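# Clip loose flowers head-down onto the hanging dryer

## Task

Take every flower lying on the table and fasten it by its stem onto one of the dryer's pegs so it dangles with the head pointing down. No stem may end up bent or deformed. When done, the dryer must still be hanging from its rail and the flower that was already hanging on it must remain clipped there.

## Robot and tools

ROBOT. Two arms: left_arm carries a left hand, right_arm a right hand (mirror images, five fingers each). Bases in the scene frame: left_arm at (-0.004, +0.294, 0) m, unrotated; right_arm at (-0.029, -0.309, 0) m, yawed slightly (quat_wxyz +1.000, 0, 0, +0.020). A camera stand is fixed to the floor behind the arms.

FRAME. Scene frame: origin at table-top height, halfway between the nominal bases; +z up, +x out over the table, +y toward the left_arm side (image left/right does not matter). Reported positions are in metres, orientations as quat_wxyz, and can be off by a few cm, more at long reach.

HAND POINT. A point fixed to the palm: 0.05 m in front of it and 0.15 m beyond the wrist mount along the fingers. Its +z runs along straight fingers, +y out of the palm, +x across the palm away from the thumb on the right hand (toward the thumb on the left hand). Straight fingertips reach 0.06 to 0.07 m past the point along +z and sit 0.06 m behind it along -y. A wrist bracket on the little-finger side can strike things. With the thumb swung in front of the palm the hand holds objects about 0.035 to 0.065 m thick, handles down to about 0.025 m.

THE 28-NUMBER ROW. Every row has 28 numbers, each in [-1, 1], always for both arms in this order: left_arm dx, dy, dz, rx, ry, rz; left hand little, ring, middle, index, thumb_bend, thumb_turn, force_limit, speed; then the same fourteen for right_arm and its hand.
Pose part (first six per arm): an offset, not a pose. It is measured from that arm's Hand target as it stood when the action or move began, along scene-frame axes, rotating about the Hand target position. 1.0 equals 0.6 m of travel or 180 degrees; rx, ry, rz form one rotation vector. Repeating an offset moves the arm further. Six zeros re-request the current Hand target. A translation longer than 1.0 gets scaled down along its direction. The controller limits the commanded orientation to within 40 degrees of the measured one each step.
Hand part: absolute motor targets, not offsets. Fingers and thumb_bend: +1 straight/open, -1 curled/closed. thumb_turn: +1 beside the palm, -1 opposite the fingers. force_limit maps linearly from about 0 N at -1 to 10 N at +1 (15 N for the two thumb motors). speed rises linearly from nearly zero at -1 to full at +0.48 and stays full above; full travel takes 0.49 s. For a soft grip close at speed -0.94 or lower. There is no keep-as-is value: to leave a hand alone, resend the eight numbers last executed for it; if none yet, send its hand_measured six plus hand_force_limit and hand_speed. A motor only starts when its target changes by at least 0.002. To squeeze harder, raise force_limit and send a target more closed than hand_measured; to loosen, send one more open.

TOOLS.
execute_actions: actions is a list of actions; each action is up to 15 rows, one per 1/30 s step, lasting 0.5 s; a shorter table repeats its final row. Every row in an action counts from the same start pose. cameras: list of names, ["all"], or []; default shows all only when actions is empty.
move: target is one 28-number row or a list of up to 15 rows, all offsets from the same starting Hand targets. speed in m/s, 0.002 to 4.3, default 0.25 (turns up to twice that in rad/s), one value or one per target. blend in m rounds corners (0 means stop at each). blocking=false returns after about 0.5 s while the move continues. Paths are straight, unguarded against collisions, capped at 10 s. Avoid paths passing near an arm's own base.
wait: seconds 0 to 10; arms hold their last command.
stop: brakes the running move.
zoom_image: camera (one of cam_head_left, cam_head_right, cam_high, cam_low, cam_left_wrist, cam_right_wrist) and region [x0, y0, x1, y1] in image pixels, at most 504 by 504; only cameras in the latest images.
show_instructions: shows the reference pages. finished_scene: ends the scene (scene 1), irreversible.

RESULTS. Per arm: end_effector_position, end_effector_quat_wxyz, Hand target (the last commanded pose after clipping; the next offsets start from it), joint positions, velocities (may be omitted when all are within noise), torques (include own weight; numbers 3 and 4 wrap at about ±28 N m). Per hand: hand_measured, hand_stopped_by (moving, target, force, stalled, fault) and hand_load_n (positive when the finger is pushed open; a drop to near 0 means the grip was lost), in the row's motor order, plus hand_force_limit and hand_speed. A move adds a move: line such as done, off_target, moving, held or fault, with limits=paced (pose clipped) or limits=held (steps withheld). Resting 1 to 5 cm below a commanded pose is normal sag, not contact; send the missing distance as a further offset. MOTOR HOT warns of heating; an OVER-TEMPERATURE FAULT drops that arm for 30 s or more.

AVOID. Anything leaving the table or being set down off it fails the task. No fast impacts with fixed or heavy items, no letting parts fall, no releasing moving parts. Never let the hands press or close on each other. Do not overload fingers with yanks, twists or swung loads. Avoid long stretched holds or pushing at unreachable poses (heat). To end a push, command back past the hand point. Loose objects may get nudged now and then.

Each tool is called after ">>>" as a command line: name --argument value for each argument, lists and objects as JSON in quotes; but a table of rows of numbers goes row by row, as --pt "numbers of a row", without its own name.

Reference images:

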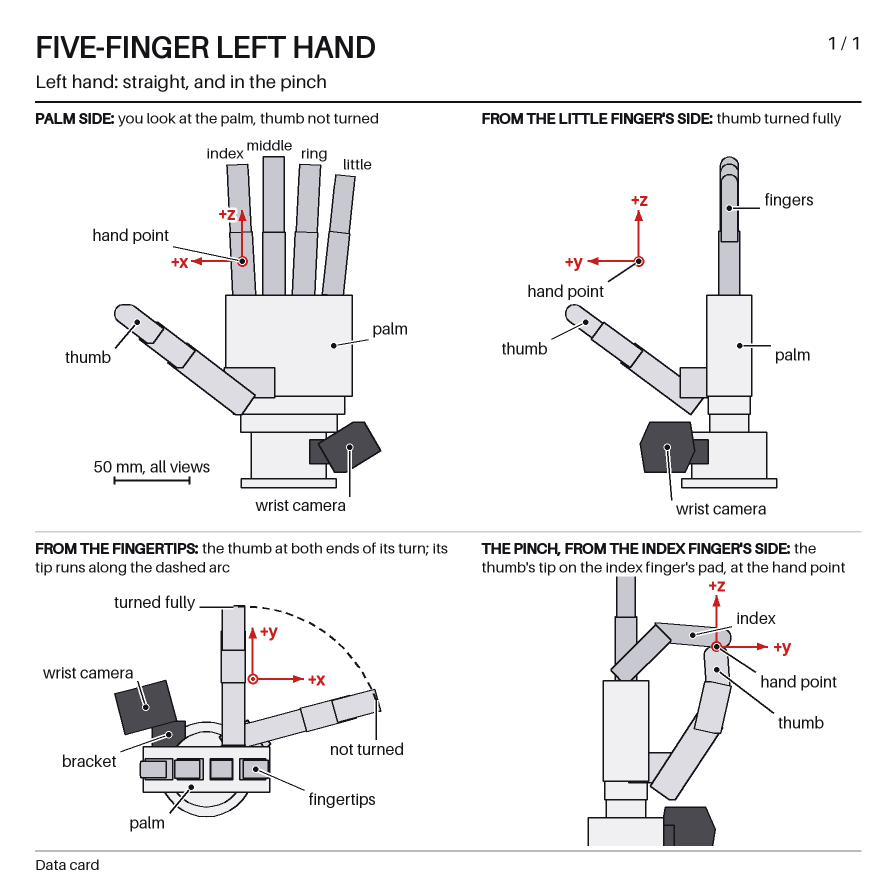

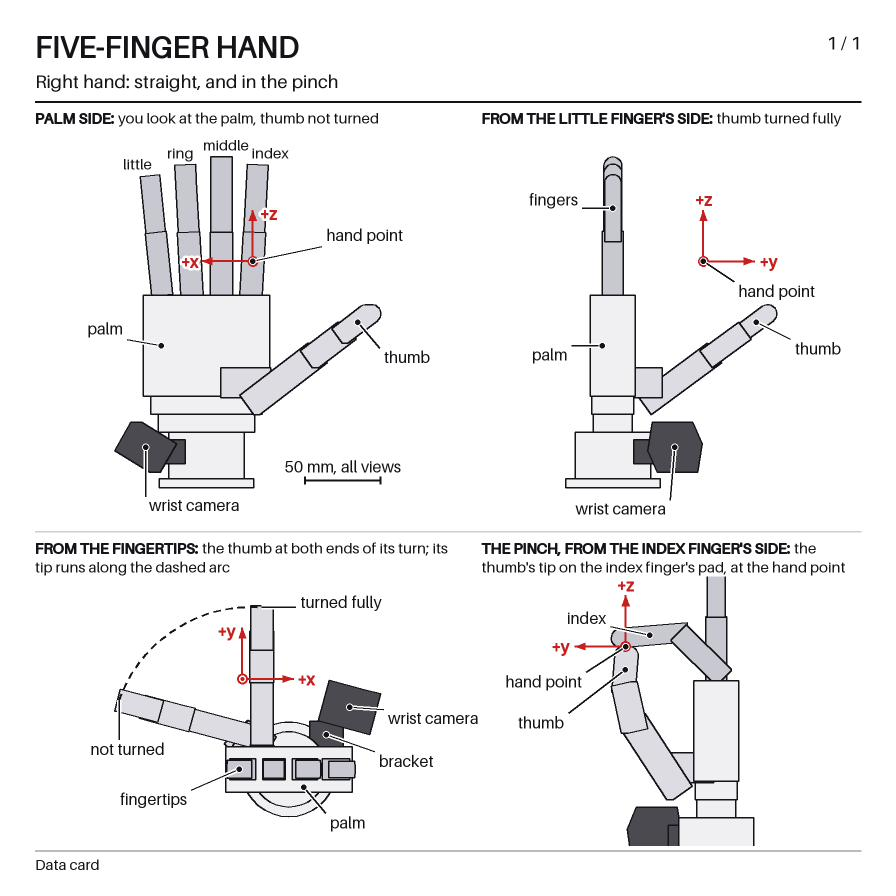

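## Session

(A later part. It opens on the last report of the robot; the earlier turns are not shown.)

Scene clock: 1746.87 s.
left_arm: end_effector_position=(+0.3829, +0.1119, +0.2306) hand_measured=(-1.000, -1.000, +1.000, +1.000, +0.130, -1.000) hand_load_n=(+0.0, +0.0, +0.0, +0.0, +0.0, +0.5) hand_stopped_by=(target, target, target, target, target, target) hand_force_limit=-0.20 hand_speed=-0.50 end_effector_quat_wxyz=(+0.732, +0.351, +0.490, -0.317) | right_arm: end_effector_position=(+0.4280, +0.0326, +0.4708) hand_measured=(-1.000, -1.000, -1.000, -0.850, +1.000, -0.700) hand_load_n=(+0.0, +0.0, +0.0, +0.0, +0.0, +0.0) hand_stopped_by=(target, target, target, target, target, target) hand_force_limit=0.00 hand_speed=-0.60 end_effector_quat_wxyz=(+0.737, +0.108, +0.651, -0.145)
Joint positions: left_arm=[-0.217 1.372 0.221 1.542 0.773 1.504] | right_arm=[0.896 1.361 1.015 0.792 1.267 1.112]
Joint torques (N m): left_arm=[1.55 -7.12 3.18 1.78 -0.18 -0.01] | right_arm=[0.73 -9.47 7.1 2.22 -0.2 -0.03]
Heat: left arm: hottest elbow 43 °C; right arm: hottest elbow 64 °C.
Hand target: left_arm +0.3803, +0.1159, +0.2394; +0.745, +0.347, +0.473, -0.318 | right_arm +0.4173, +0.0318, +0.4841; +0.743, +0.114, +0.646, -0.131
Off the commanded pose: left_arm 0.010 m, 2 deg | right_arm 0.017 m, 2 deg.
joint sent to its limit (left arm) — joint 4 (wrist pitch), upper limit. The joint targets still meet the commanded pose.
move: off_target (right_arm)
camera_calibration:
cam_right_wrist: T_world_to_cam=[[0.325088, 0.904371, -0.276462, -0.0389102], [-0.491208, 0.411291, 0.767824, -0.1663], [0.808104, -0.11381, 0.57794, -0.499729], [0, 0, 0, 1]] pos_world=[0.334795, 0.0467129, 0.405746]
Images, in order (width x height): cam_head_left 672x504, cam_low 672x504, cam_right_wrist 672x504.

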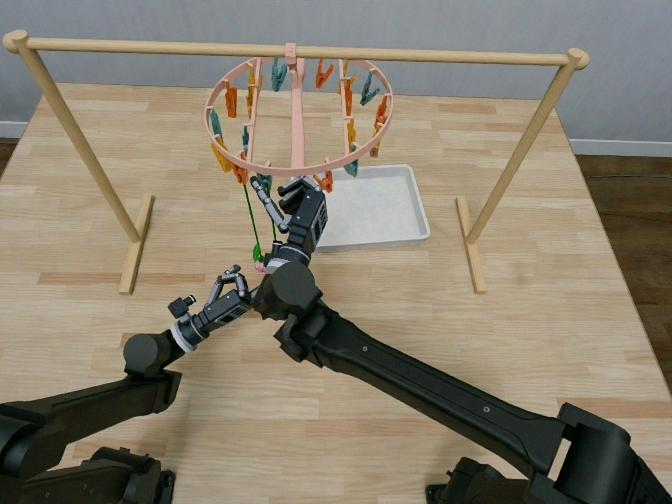

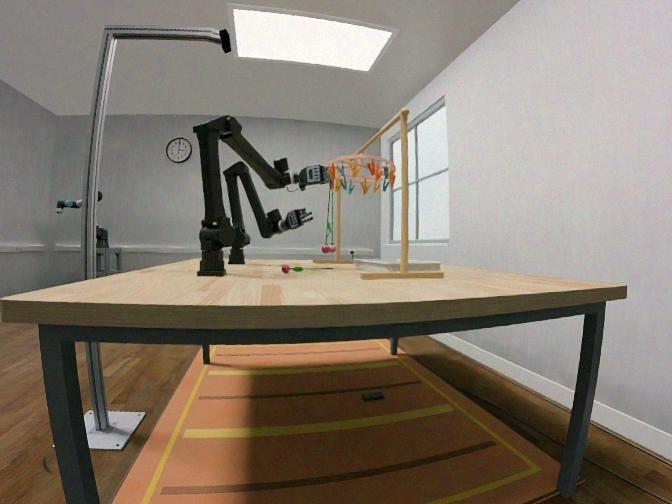

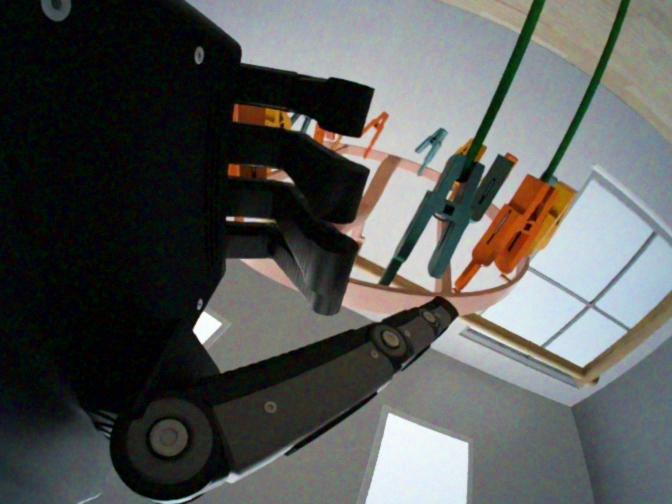

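>>> zoom_image --camera "cam_head_left" --region '[200, 40, 400, 280]'

>>> zoom_image --camera "cam_low" --region '[260, 130, 420, 290]'

Scaled by 2.100 from the camera's 672x504 image, which has a finer 960x720 frame.

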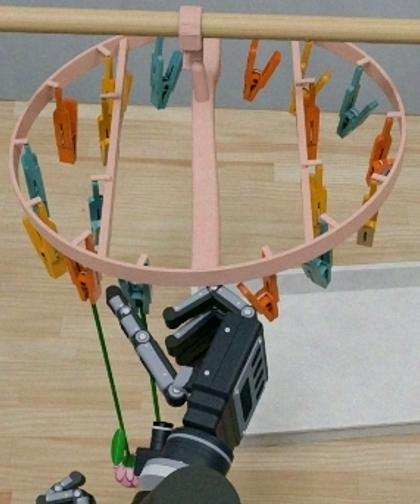

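Scaled by 3.150 from the camera's 672x504 image, which has a finer 960x720 frame.

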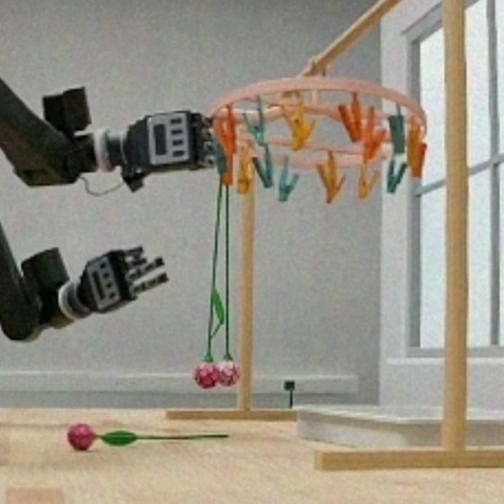

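>>> move --target '[0,0.0,0.0,0,0,0,-1,-1,1.0,1.0,0.13,-1,-0.2,-0.5,-0.13,0,-0.02,0,0,0,-1,-1,-1,-0.85,1.0,-0.7,0.0,-0.6]' --speed 0.06 --cameras '["cam_right_wrist","cam_head_left","cam_low","cam_high"]'

>>> zoom_image --camera "cam_head_left" --region '[200, 40, 400, 280]'

>>> zoom_image --camera "cam_low" --region '[260, 130, 420, 290]'

Scene clock: 1758.93 s.
left_arm: end_effector_position=(+0.3829, +0.1119, +0.2305) hand_measured=(-1.000, -1.000, +1.000, +1.000, +0.130, -1.000) hand_load_n=(+0.0, +0.0, +0.0, +0.0, +0.0, +0.0) hand_stopped_by=(target, target, target, target, target, target) hand_force_limit=-0.20 hand_speed=-0.50 end_effector_quat_wxyz=(+0.732, +0.351, +0.490, -0.317) | right_arm: end_effector_position=(+0.3430, +0.0233, +0.4783) hand_measured=(-1.000, -1.000, -1.000, -0.850, +1.000, -0.700) hand_load_n=(+0.0, +0.0, +0.0, +0.0, +0.0, -0.5) hand_stopped_by=(target, target, target, target, target, target) hand_force_limit=0.00 hand_speed=-0.60 end_effector_quat_wxyz=(+0.743, +0.122, +0.644, -0.133)
Joint positions: left_arm=[-0.217 1.372 0.221 1.542 0.773 1.504] | right_arm=[1.06 1.312 0.899 1.339 1.394 0.662]
Joint torques (N m): left_arm=[1.61 -7.06 3.17 1.8 -0.18 0] | right_arm=[0.09 -5.89 6.84 1.69 -0.52 -0.1]
Heat: left arm: hottest elbow 42 °C; right arm: hottest elbow 61 °C.
Hand target: left_arm +0.3803, +0.1159, +0.2394; +0.745, +0.347, +0.473, -0.318 | right_arm +0.3393, +0.0316, +0.4722; +0.743, +0.114, +0.646, -0.131
Off the commanded pose: left_arm 0.010 m, 3 deg | right_arm 0.011 m, 1 deg.
joint sent to its limit (left arm) — joint 4 (wrist pitch), upper limit. The joint targets still meet the commanded pose.
move: off_target (left_arm, right_arm)
camera_calibration:
cam_right_wrist: T_world_to_cam=[[0.331181, 0.913325, -0.236975, -0.0219375], [-0.510814, 0.384706, 0.768811, -0.203071], [0.79334, -0.133565, 0.593946, -0.438573], [0, 0, 0, 1]] pos_world=[0.251471, 0.0395806, 0.411413]
Images, in order (width x height): cam_head_left 672x504, cam_high 672x504, cam_low 672x504, cam_right_wrist 672x504.

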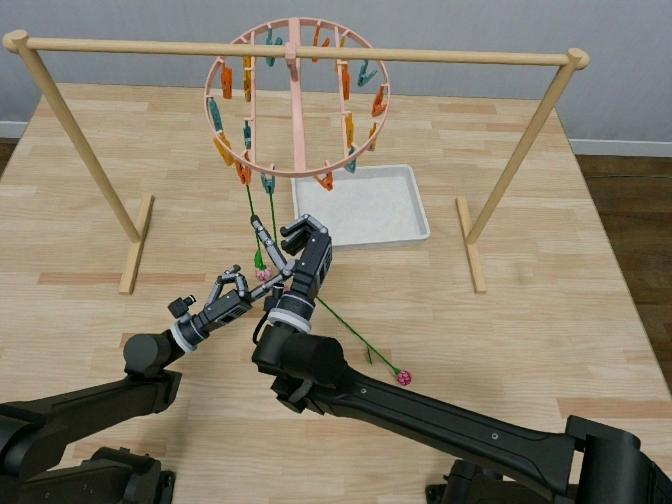

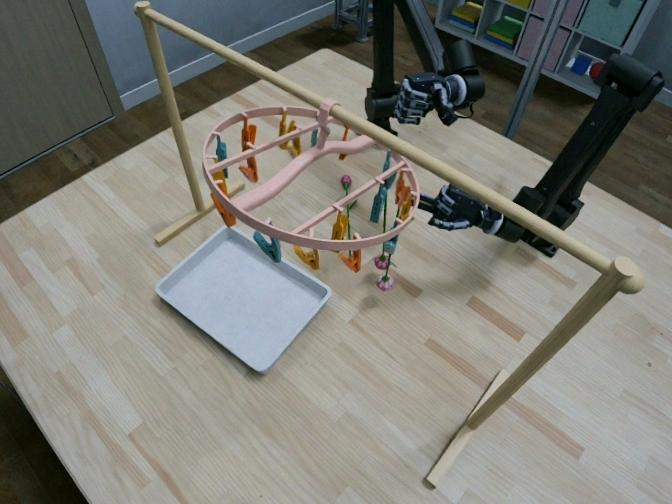

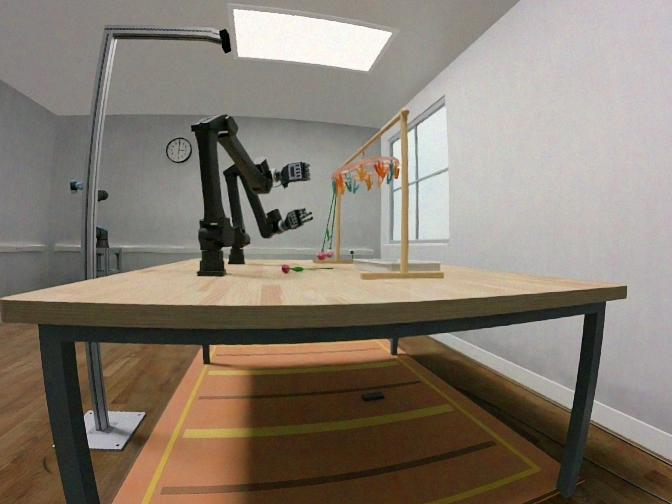

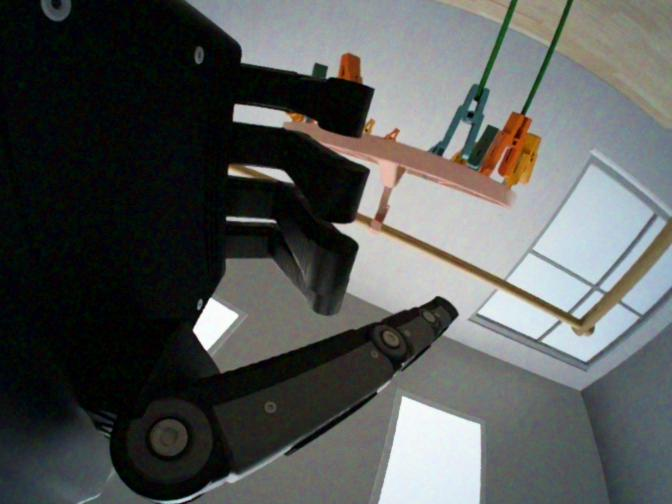

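Scaled by 2.100 from the camera's 672x504 image, which has a finer 960x720 frame.

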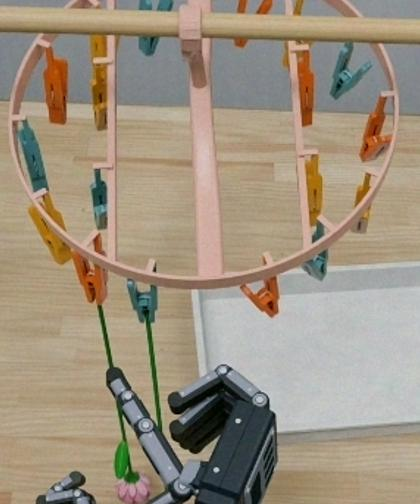

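Scaled by 3.150 from the camera's 672x504 image, which has a finer 960x720 frame.

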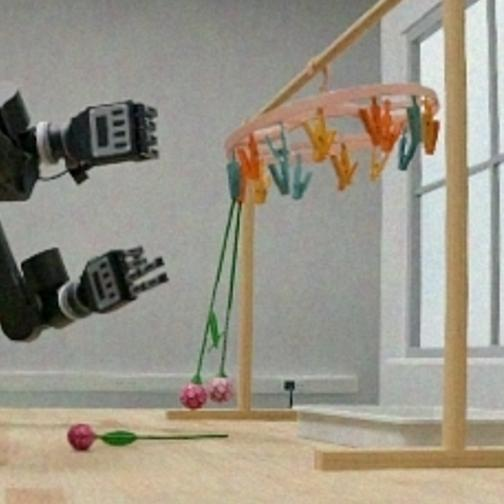

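>>> wait --seconds 4 --cameras '["cam_head_left","cam_head_right","cam_low","cam_high"]'

>>> zoom_image --camera "cam_head_left" --region '[200, 100, 360, 280]'

>>> zoom_image --camera "cam_low" --region '[300, 140, 420, 290]'

>>> zoom_image --camera "cam_high" --region '[300, 110, 450, 310]'

Scene clock: 1768.03 s.
left_arm: end_effector_position=(+0.3829, +0.1119, +0.2305) hand_measured=(-1.000, -1.000, +1.000, +1.000, +0.130, -1.000) hand_load_n=(+0.0, +0.0, +0.0, +0.0, +0.0, +0.5) hand_stopped_by=(target, target, target, target, target, target) hand_force_limit=-0.20 hand_speed=-0.50 end_effector_quat_wxyz=(+0.732, +0.351, +0.490, -0.317) | right_arm: end_effector_position=(+0.3430, +0.0233, +0.4783) hand_measured=(-1.000, -1.000, -1.000, -0.850, +1.000, -0.700) hand_load_n=(+0.0, +0.0, +0.0, +0.0, +0.0, +0.0) hand_stopped_by=(target, target, target, target, target, target) hand_force_limit=0.00 hand_speed=-0.60 end_effector_quat_wxyz=(+0.743, +0.122, +0.644, -0.133)
Joint positions: left_arm=[-0.217 1.372 0.221 1.542 0.773 1.504] | right_arm=[1.06 1.312 0.899 1.339 1.394 0.662]
Joint torques (N m): left_arm=[1.55 -7.06 3.17 1.78 -0.18 0] | right_arm=[0.26 -6.01 6.54 1.62 -0.53 -0.07]
Heat: left arm: hottest elbow 42 °C; right arm: hottest elbow 58 °C.
Hand target: left_arm +0.3803, +0.1159, +0.2394; +0.745, +0.347, +0.473, -0.318 | right_arm +0.3393, +0.0316, +0.4723; +0.743, +0.114, +0.646, -0.131
Off the commanded pose: left_arm 0.010 m, 3 deg | right_arm 0.011 m, 1 deg.
wait: 4.00 s; at rest from the start
Images, in order (width x height): cam_head_left 672x504, cam_head_right 672x504, cam_high 672x504, cam_low 672x504.

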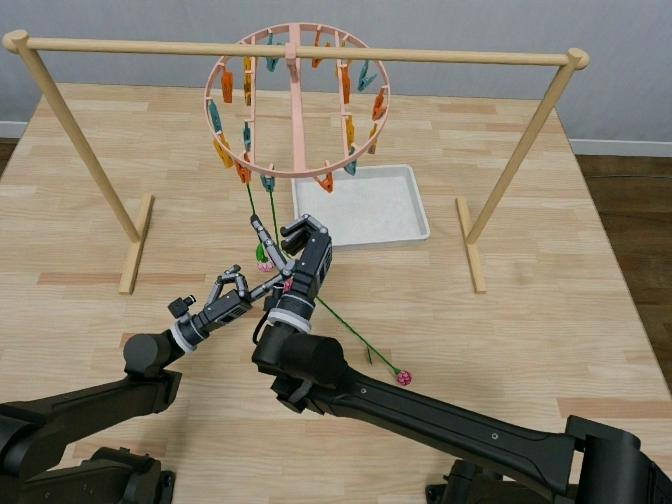

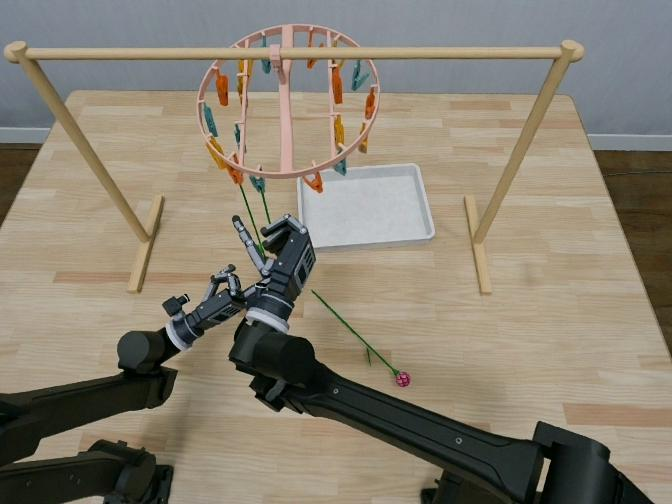

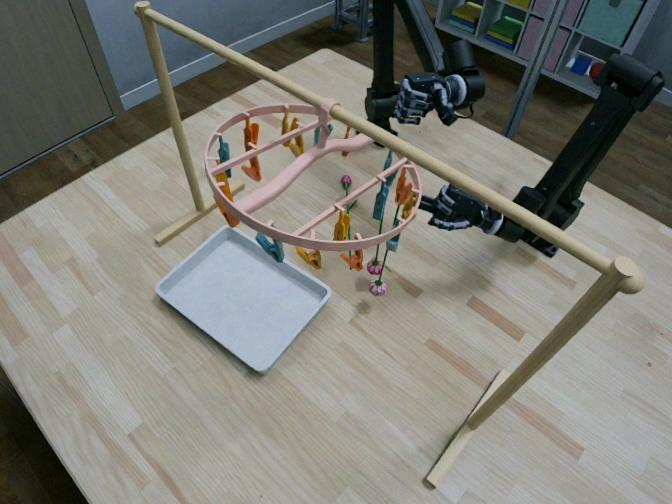

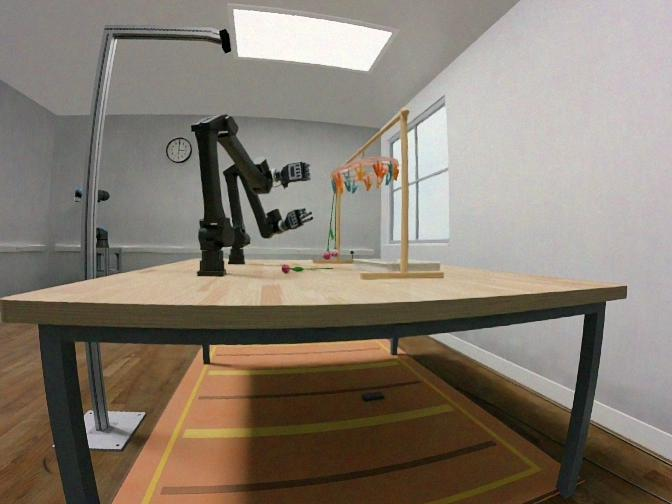

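Scaled by 2.800 from the camera's 672x504 image, which has a finer 960x720 frame.

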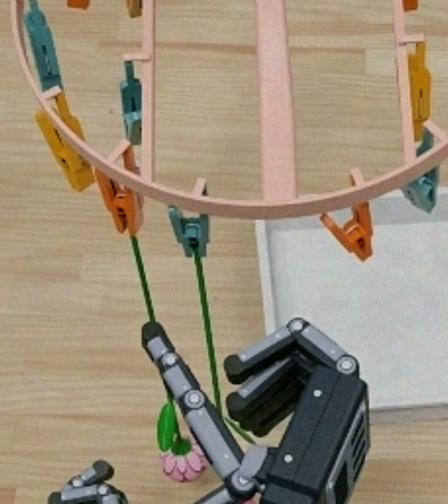

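Scaled by 3.360 from the camera's 672x504 image, which has a finer 960x720 frame.

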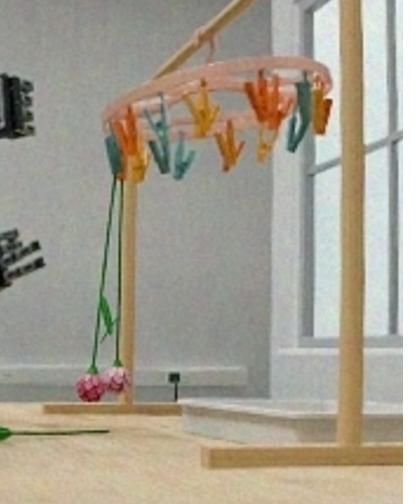

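Scaled by 2.520 from the camera's 672x504 image, which has a finer 960x720 frame.

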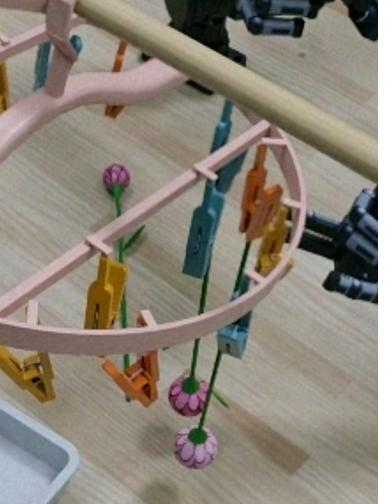

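>>> zoom_image --camera "cam_head_left" --region '[295, 140, 385, 210]'

>>> zoom_image --camera "cam_head_right" --region '[285, 140, 375, 210]'

>>> zoom_image --camera "cam_high" --region '[200, 90, 360, 250]'

Scaled by 5.600 from the camera's 672x504 image, which has a finer 960x720 frame.

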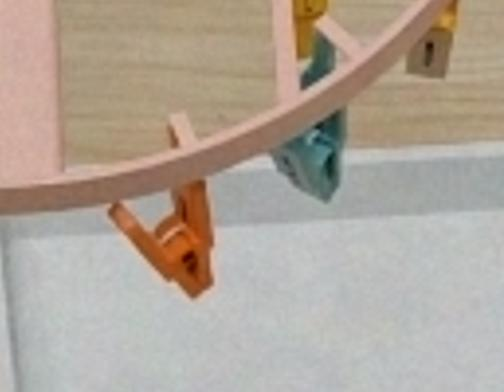

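Scaled by 5.600 from the camera's 672x504 image, which has a finer 960x720 frame.

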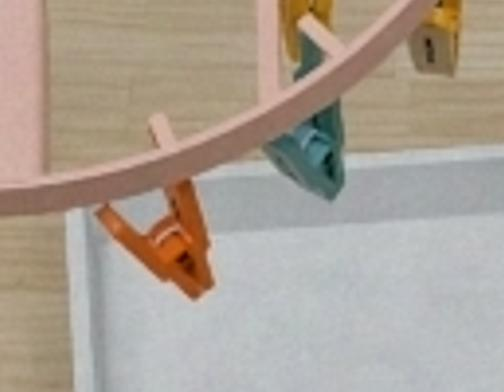

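Scaled by 3.150 from the camera's 672x504 image, which has a finer 960x720 frame.

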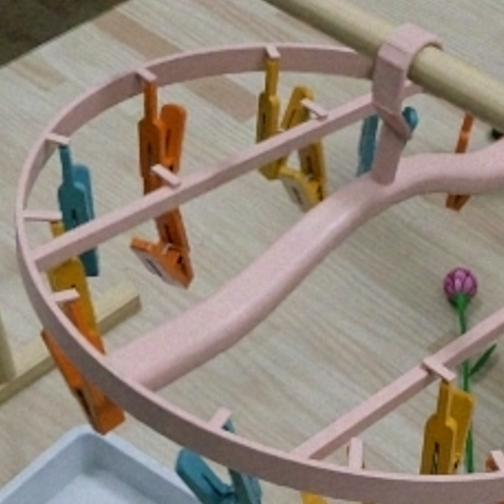

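>>> move --pt "0 0 0 0 0 0 -1 -1 1.0 1.0 0.13 -1 -0.2 -0.5 -0.04 -0.05 0.02 0 0 0 -1 -1 -1 -0.85 1.0 -0.7 0.0 -0.6" --pt "-0.1338 -0.0598 0.051 0 0 0 -1 -1 1.0 1.0 0.13 -1 -0.2 -0.5 0.034 -0.519 0.0 0 0 0.0556 -1 -1 -1 -0.85 1.0 -0.7 0.0 -0.6" --speed 0.2 --blend '[0.03,0]' --cameras '["cam_head_left","cam_head_right","cam_low"]'

Scene clock: 1861.70 s.
left_arm: end_effector_position=(+0.3025, +0.0812, +0.2665) hand_measured=(-1.000, -1.000, +1.000, +1.000, +0.130, -1.000) hand_load_n=(+0.0, +0.0, +0.0, +0.0, +0.0, +0.5) hand_stopped_by=(target, target, target, target, target, target) hand_force_limit=-0.20 hand_speed=-0.50 end_effector_quat_wxyz=(+0.742, +0.343, +0.479, -0.320) | right_arm: end_effector_position=(+0.3581, -0.2739, +0.4536) hand_measured=(-1.000, -1.000, -1.000, -0.850, +1.000, -0.700) hand_load_n=(+0.0, +0.0, +0.0, +0.0, +0.0, +0.0) hand_stopped_by=(target, target, target, target, target, target) hand_force_limit=0.00 hand_speed=-0.60 end_effector_quat_wxyz=(+0.746, +0.050, +0.661, -0.065)
Joint positions: left_arm=[-0.499 0.876 0.101 1.131 0.502 1.608] | right_arm=[-0.006 0.553 0.563 0.112 0.194 1.535]
Joint torques (N m): left_arm=[0.32 -2.2 5.56 1.01 -0.25 0.25] | right_arm=[-1.49 0.15 10.81 2.15 -0.05 0.09]
Heat: left arm: hottest elbow 40 °C; right arm: hottest elbow 49 °C.
Hand target: left_arm +0.3000, +0.0800, +0.2699; +0.745, +0.347, +0.473, -0.318 | right_arm +0.3598, -0.2797, +0.4721; +0.752, +0.057, +0.653, -0.066
Off the commanded pose: left_arm 0.004 m, 1 deg | right_arm 0.020 m, 1 deg.
move: off_target (right_arm); blend cut to 0.0201 m at target 1
Images, in order (width x height): cam_head_left 672x504, cam_head_right 672x504, cam_low 672x504.

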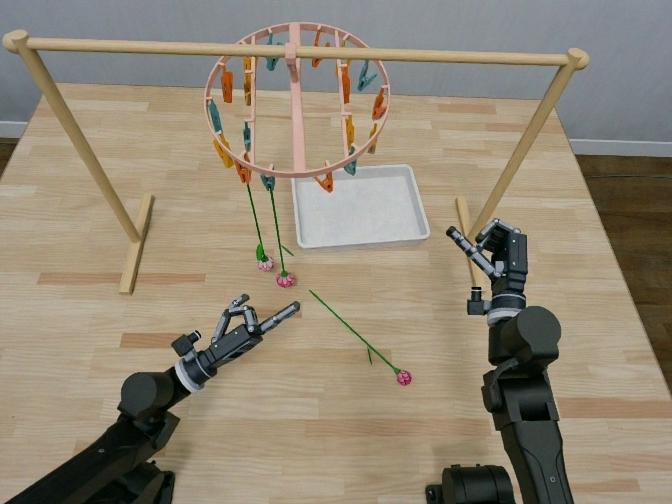

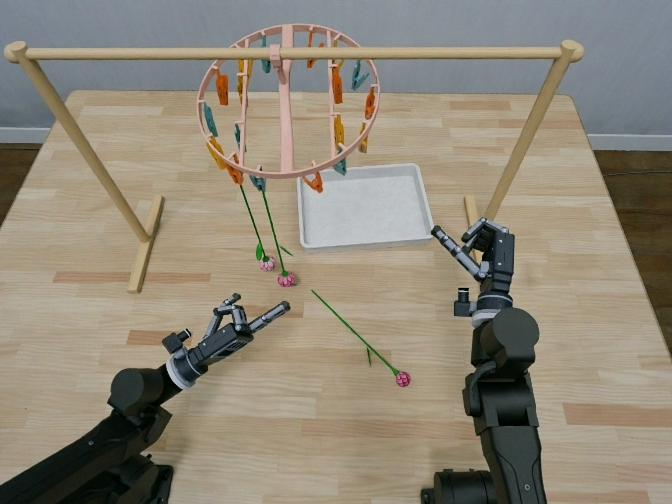

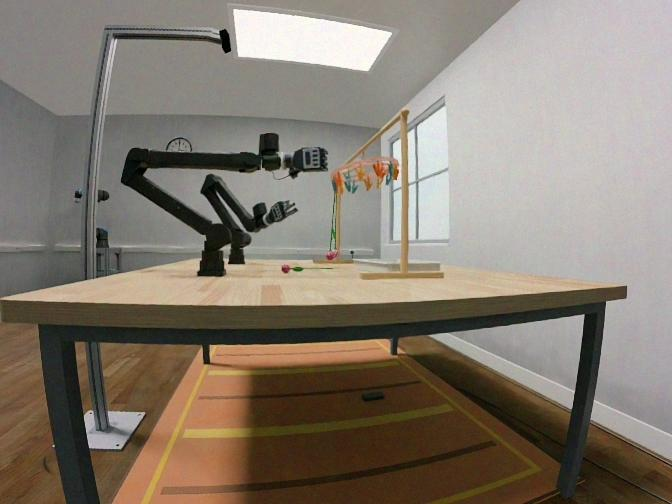

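>>> zoom_image --camera "cam_head_left" --region '[295, 280, 425, 395]'

>>> zoom_image --camera "cam_head_right" --region '[295, 280, 425, 395]'

Scaled by 3.877 from the camera's 672x504 image, which has a finer 960x720 frame.

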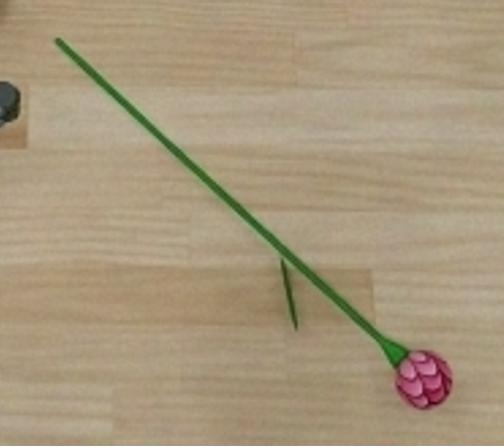

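Scaled by 3.877 from the camera's 672x504 image, which has a finer 960x720 frame.

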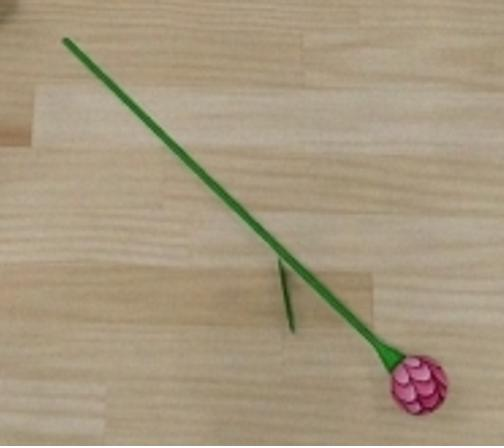

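>>> move --pt "0.0167 -0.2333 -0.0165 -0.2191 0.4713 0.0136 -1 -1 0 0 0.13 -1 -0.2 0.0 0 0 0 0 0 0 -1 -1 -1 -0.85 1.0 -0.7 0.0 -0.6" --pt "0.0633 -0.35 -0.2332 -0.2191 0.4713 0.0136 -1 -1 0 0 0.13 -1 -0.2 0.0 0 0 0 0 0 0 -1 -1 -1 -0.85 1.0 -0.7 0.0 -0.6" --speed 0.2 --cameras '["cam_head_left","cam_head_right","cam_low","cam_left_wrist"]'

Scene clock: 1885.93 s.
left_arm: end_effector_position=(+0.3360, -0.1201, +0.1197) hand_measured=(-1.000, -1.000, +0.000, +0.000, +0.130, -1.000) hand_load_n=(+0.0, +0.0, +0.0, +0.0, +0.0, +0.0) hand_stopped_by=(target, target, target, target, target, target) hand_force_limit=-0.20 hand_speed=0.00 end_effector_quat_wxyz=(+0.310, -0.210, +0.735, -0.565) | right_arm: end_effector_position=(+0.3581, -0.2738, +0.4536) hand_measured=(-1.000, -1.000, -1.000, -0.850, +1.000, -0.700) hand_load_n=(+0.0, +0.0, +0.0, +0.0, +0.0, +0.0) hand_stopped_by=(target, target, target, target, target, target) hand_force_limit=0.00 hand_speed=-0.60 end_effector_quat_wxyz=(+0.746, +0.050, +0.661, -0.064)
Joint positions: left_arm=[-0.882 1.409 0.566 0.671 -0.091 0.208] | right_arm=[-0.006 0.553 0.563 0.112 0.194 1.536]
Joint torques (N m): left_arm=[0.21 -8.88 6.52 2.37 -0.12 -0.02] | right_arm=[-2.14 0.62 10.77 2.24 -0.09 0.15]
Heat: left arm: hottest elbow 42 °C; right arm: hottest elbow 51 °C.
Hand target: left_arm +0.3379, -0.1299, +0.1297; +0.310, -0.210, +0.725, -0.578 | right_arm +0.3597, -0.2796, +0.4721; +0.752, +0.057, +0.653, -0.066
Off the commanded pose: left_arm 0.014 m, 2 deg | right_arm 0.019 m, 1 deg.
move: off_target (left_arm, right_arm)
camera_calibration:
cam_left_wrist: T_world_to_cam=[[-0.211062, -0.467319, 0.858525, -0.0859589], [-0.956721, -0.0812547, -0.279432, 0.341447], [0.200343, -0.880347, -0.429944, -0.00168299], [0, 0, 0, 1]] pos_world=[0.308864, -0.0139077, 0.168486]
Images, in order (width x height): cam_head_left 672x504, cam_head_right 672x504, cam_low 672x504, cam_left_wrist 672x504.

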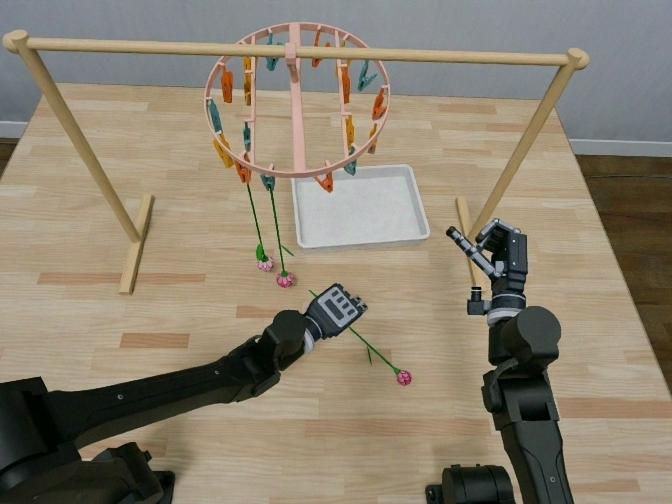

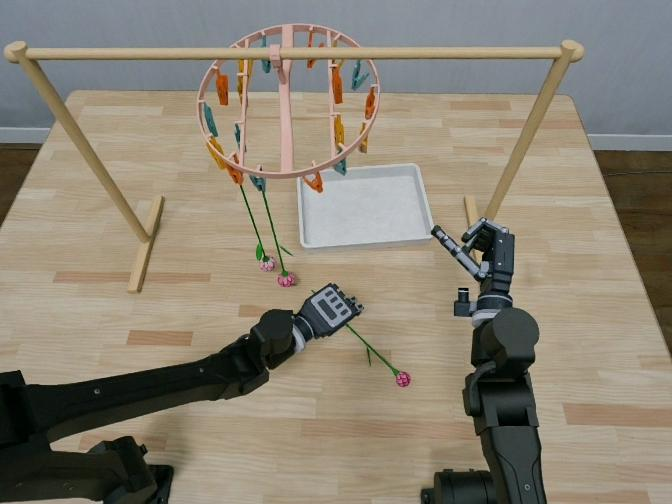

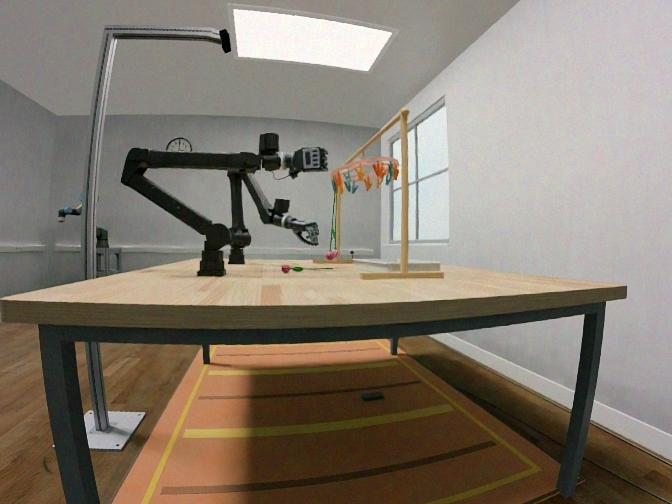

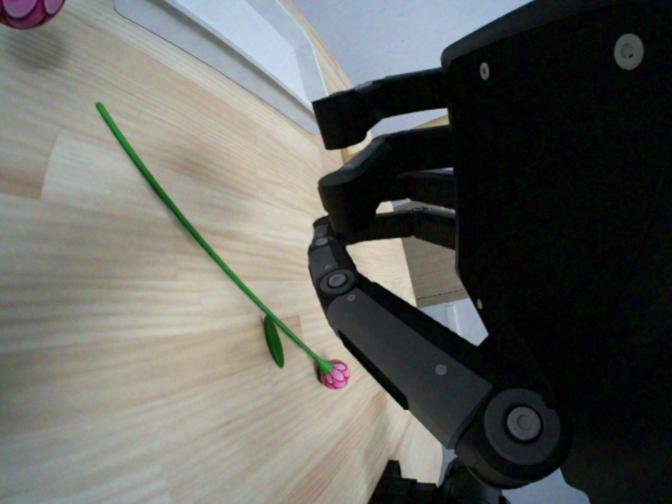

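>>> move --target '[0.0,-0.015,-0.15,0,0,0,-1,-1,0,0,0.13,-1,-0.2,0.0,0,0,0,0,0,0,-1,-1,-1,-0.85,1.0,-0.7,0.0,-0.6]' --speed 0.1 --cameras '["cam_head_left","cam_head_right","cam_low","cam_left_wrist"]'

>>> zoom_image --camera "cam_low" --region '[270, 210, 360, 290]'

>>> zoom_image --camera "cam_head_left" --region '[290, 270, 430, 400]'

Scene clock: 1891.87 s.
left_arm: end_effector_position=(+0.3413, -0.1351, +0.0400) hand_measured=(-1.000, -1.000, +0.000, +0.000, +0.130, -1.000) hand_load_n=(+0.0, +0.0, +0.0, +0.0, +0.0, +0.0) hand_stopped_by=(target, target, target, target, target, target) hand_force_limit=-0.20 hand_speed=0.00 end_effector_quat_wxyz=(+0.313, -0.209, +0.729, -0.572) | right_arm: end_effector_position=(+0.3581, -0.2738, +0.4536) hand_measured=(-1.000, -1.000, -1.000, -0.850, +1.000, -0.700) hand_load_n=(+0.0, +0.0, +0.0, +0.0, +0.0, +0.0) hand_stopped_by=(target, target, target, target, target, target) hand_force_limit=0.00 hand_speed=-0.60 end_effector_quat_wxyz=(+0.746, +0.050, +0.661, -0.064)
Joint positions: left_arm=[-0.897 1.713 0.552 1.01 -0.106 0.206] | right_arm=[-0.006 0.553 0.563 0.112 0.194 1.536]
Joint torques (N m): left_arm=[0.21 -10.87 3.59 2.37 -0.12 -0.01] | right_arm=[-1.49 -1.03 10.85 2.09 -0.01 0.11]
Heat: left arm: hottest elbow 42 °C; right arm: hottest elbow 51 °C.
Hand target: left_arm +0.3380, -0.1391, +0.0401; +0.310, -0.210, +0.725, -0.578 | right_arm +0.3597, -0.2796, +0.4721; +0.752, +0.057, +0.653, -0.066
Off the commanded pose: left_arm 0.005 m, 1 deg | right_arm 0.019 m, 1 deg.
move: off_target (right_arm)
camera_calibration:
cam_left_wrist: T_world_to_cam=[[-0.22176, -0.454115, 0.862903, -0.0180805], [-0.953044, -0.0862194, -0.290299, 0.321574], [0.206228, -0.886761, -0.413672, -0.0536599], [0, 0, 0, 1]] pos_world=[0.313531, -0.0280682, 0.0867569]
Images, in order (width x height): cam_head_left 672x504, cam_head_right 672x504, cam_low 672x504, cam_left_wrist 672x504.

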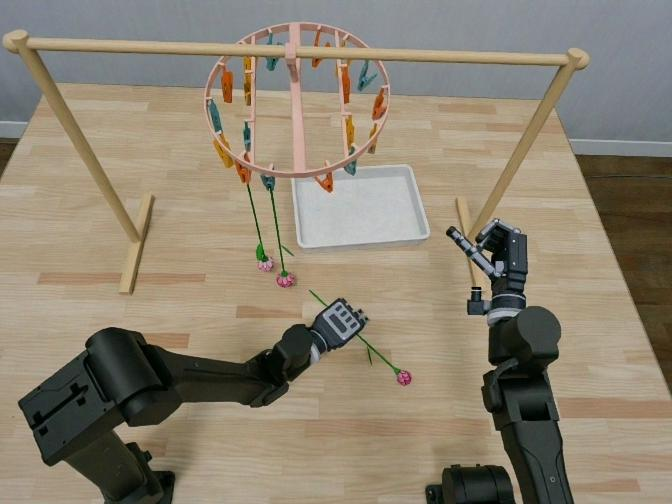

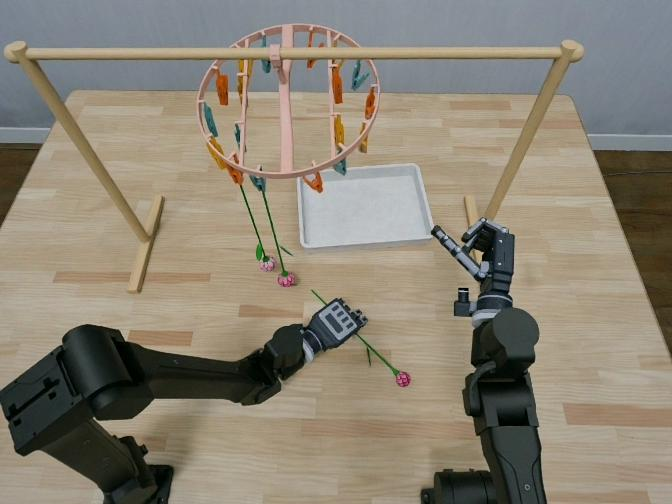

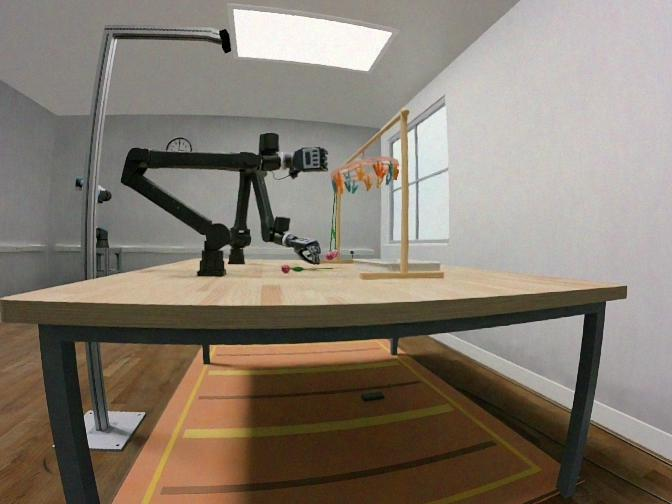

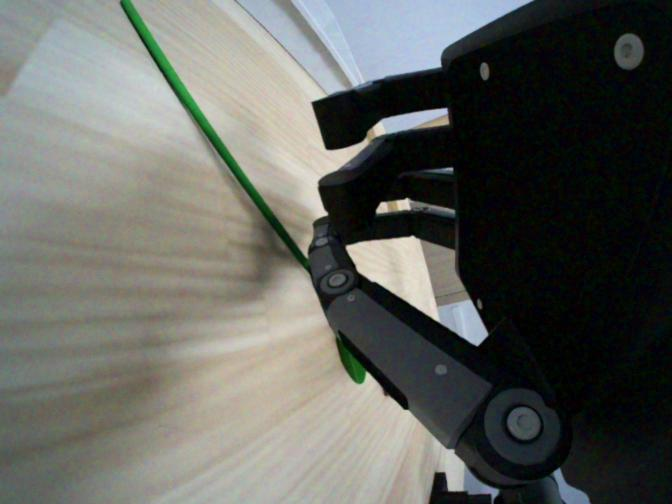

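Scaled by 5.600 from the camera's 672x504 image, which has a finer 960x720 frame.

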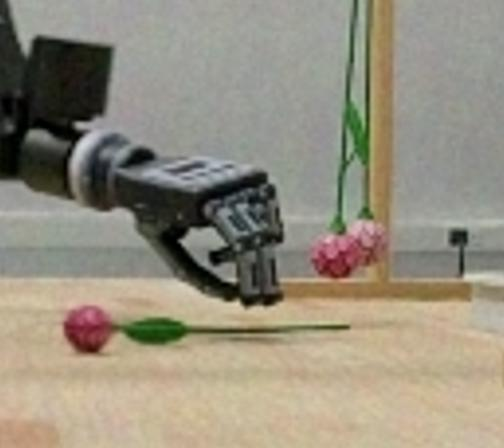

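Scaled by 3.600 from the camera's 672x504 image, which has a finer 960x720 frame.

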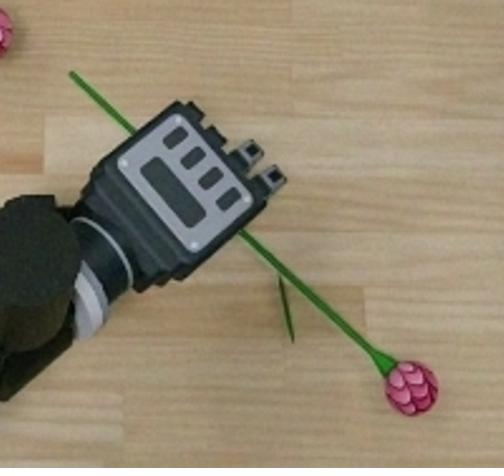

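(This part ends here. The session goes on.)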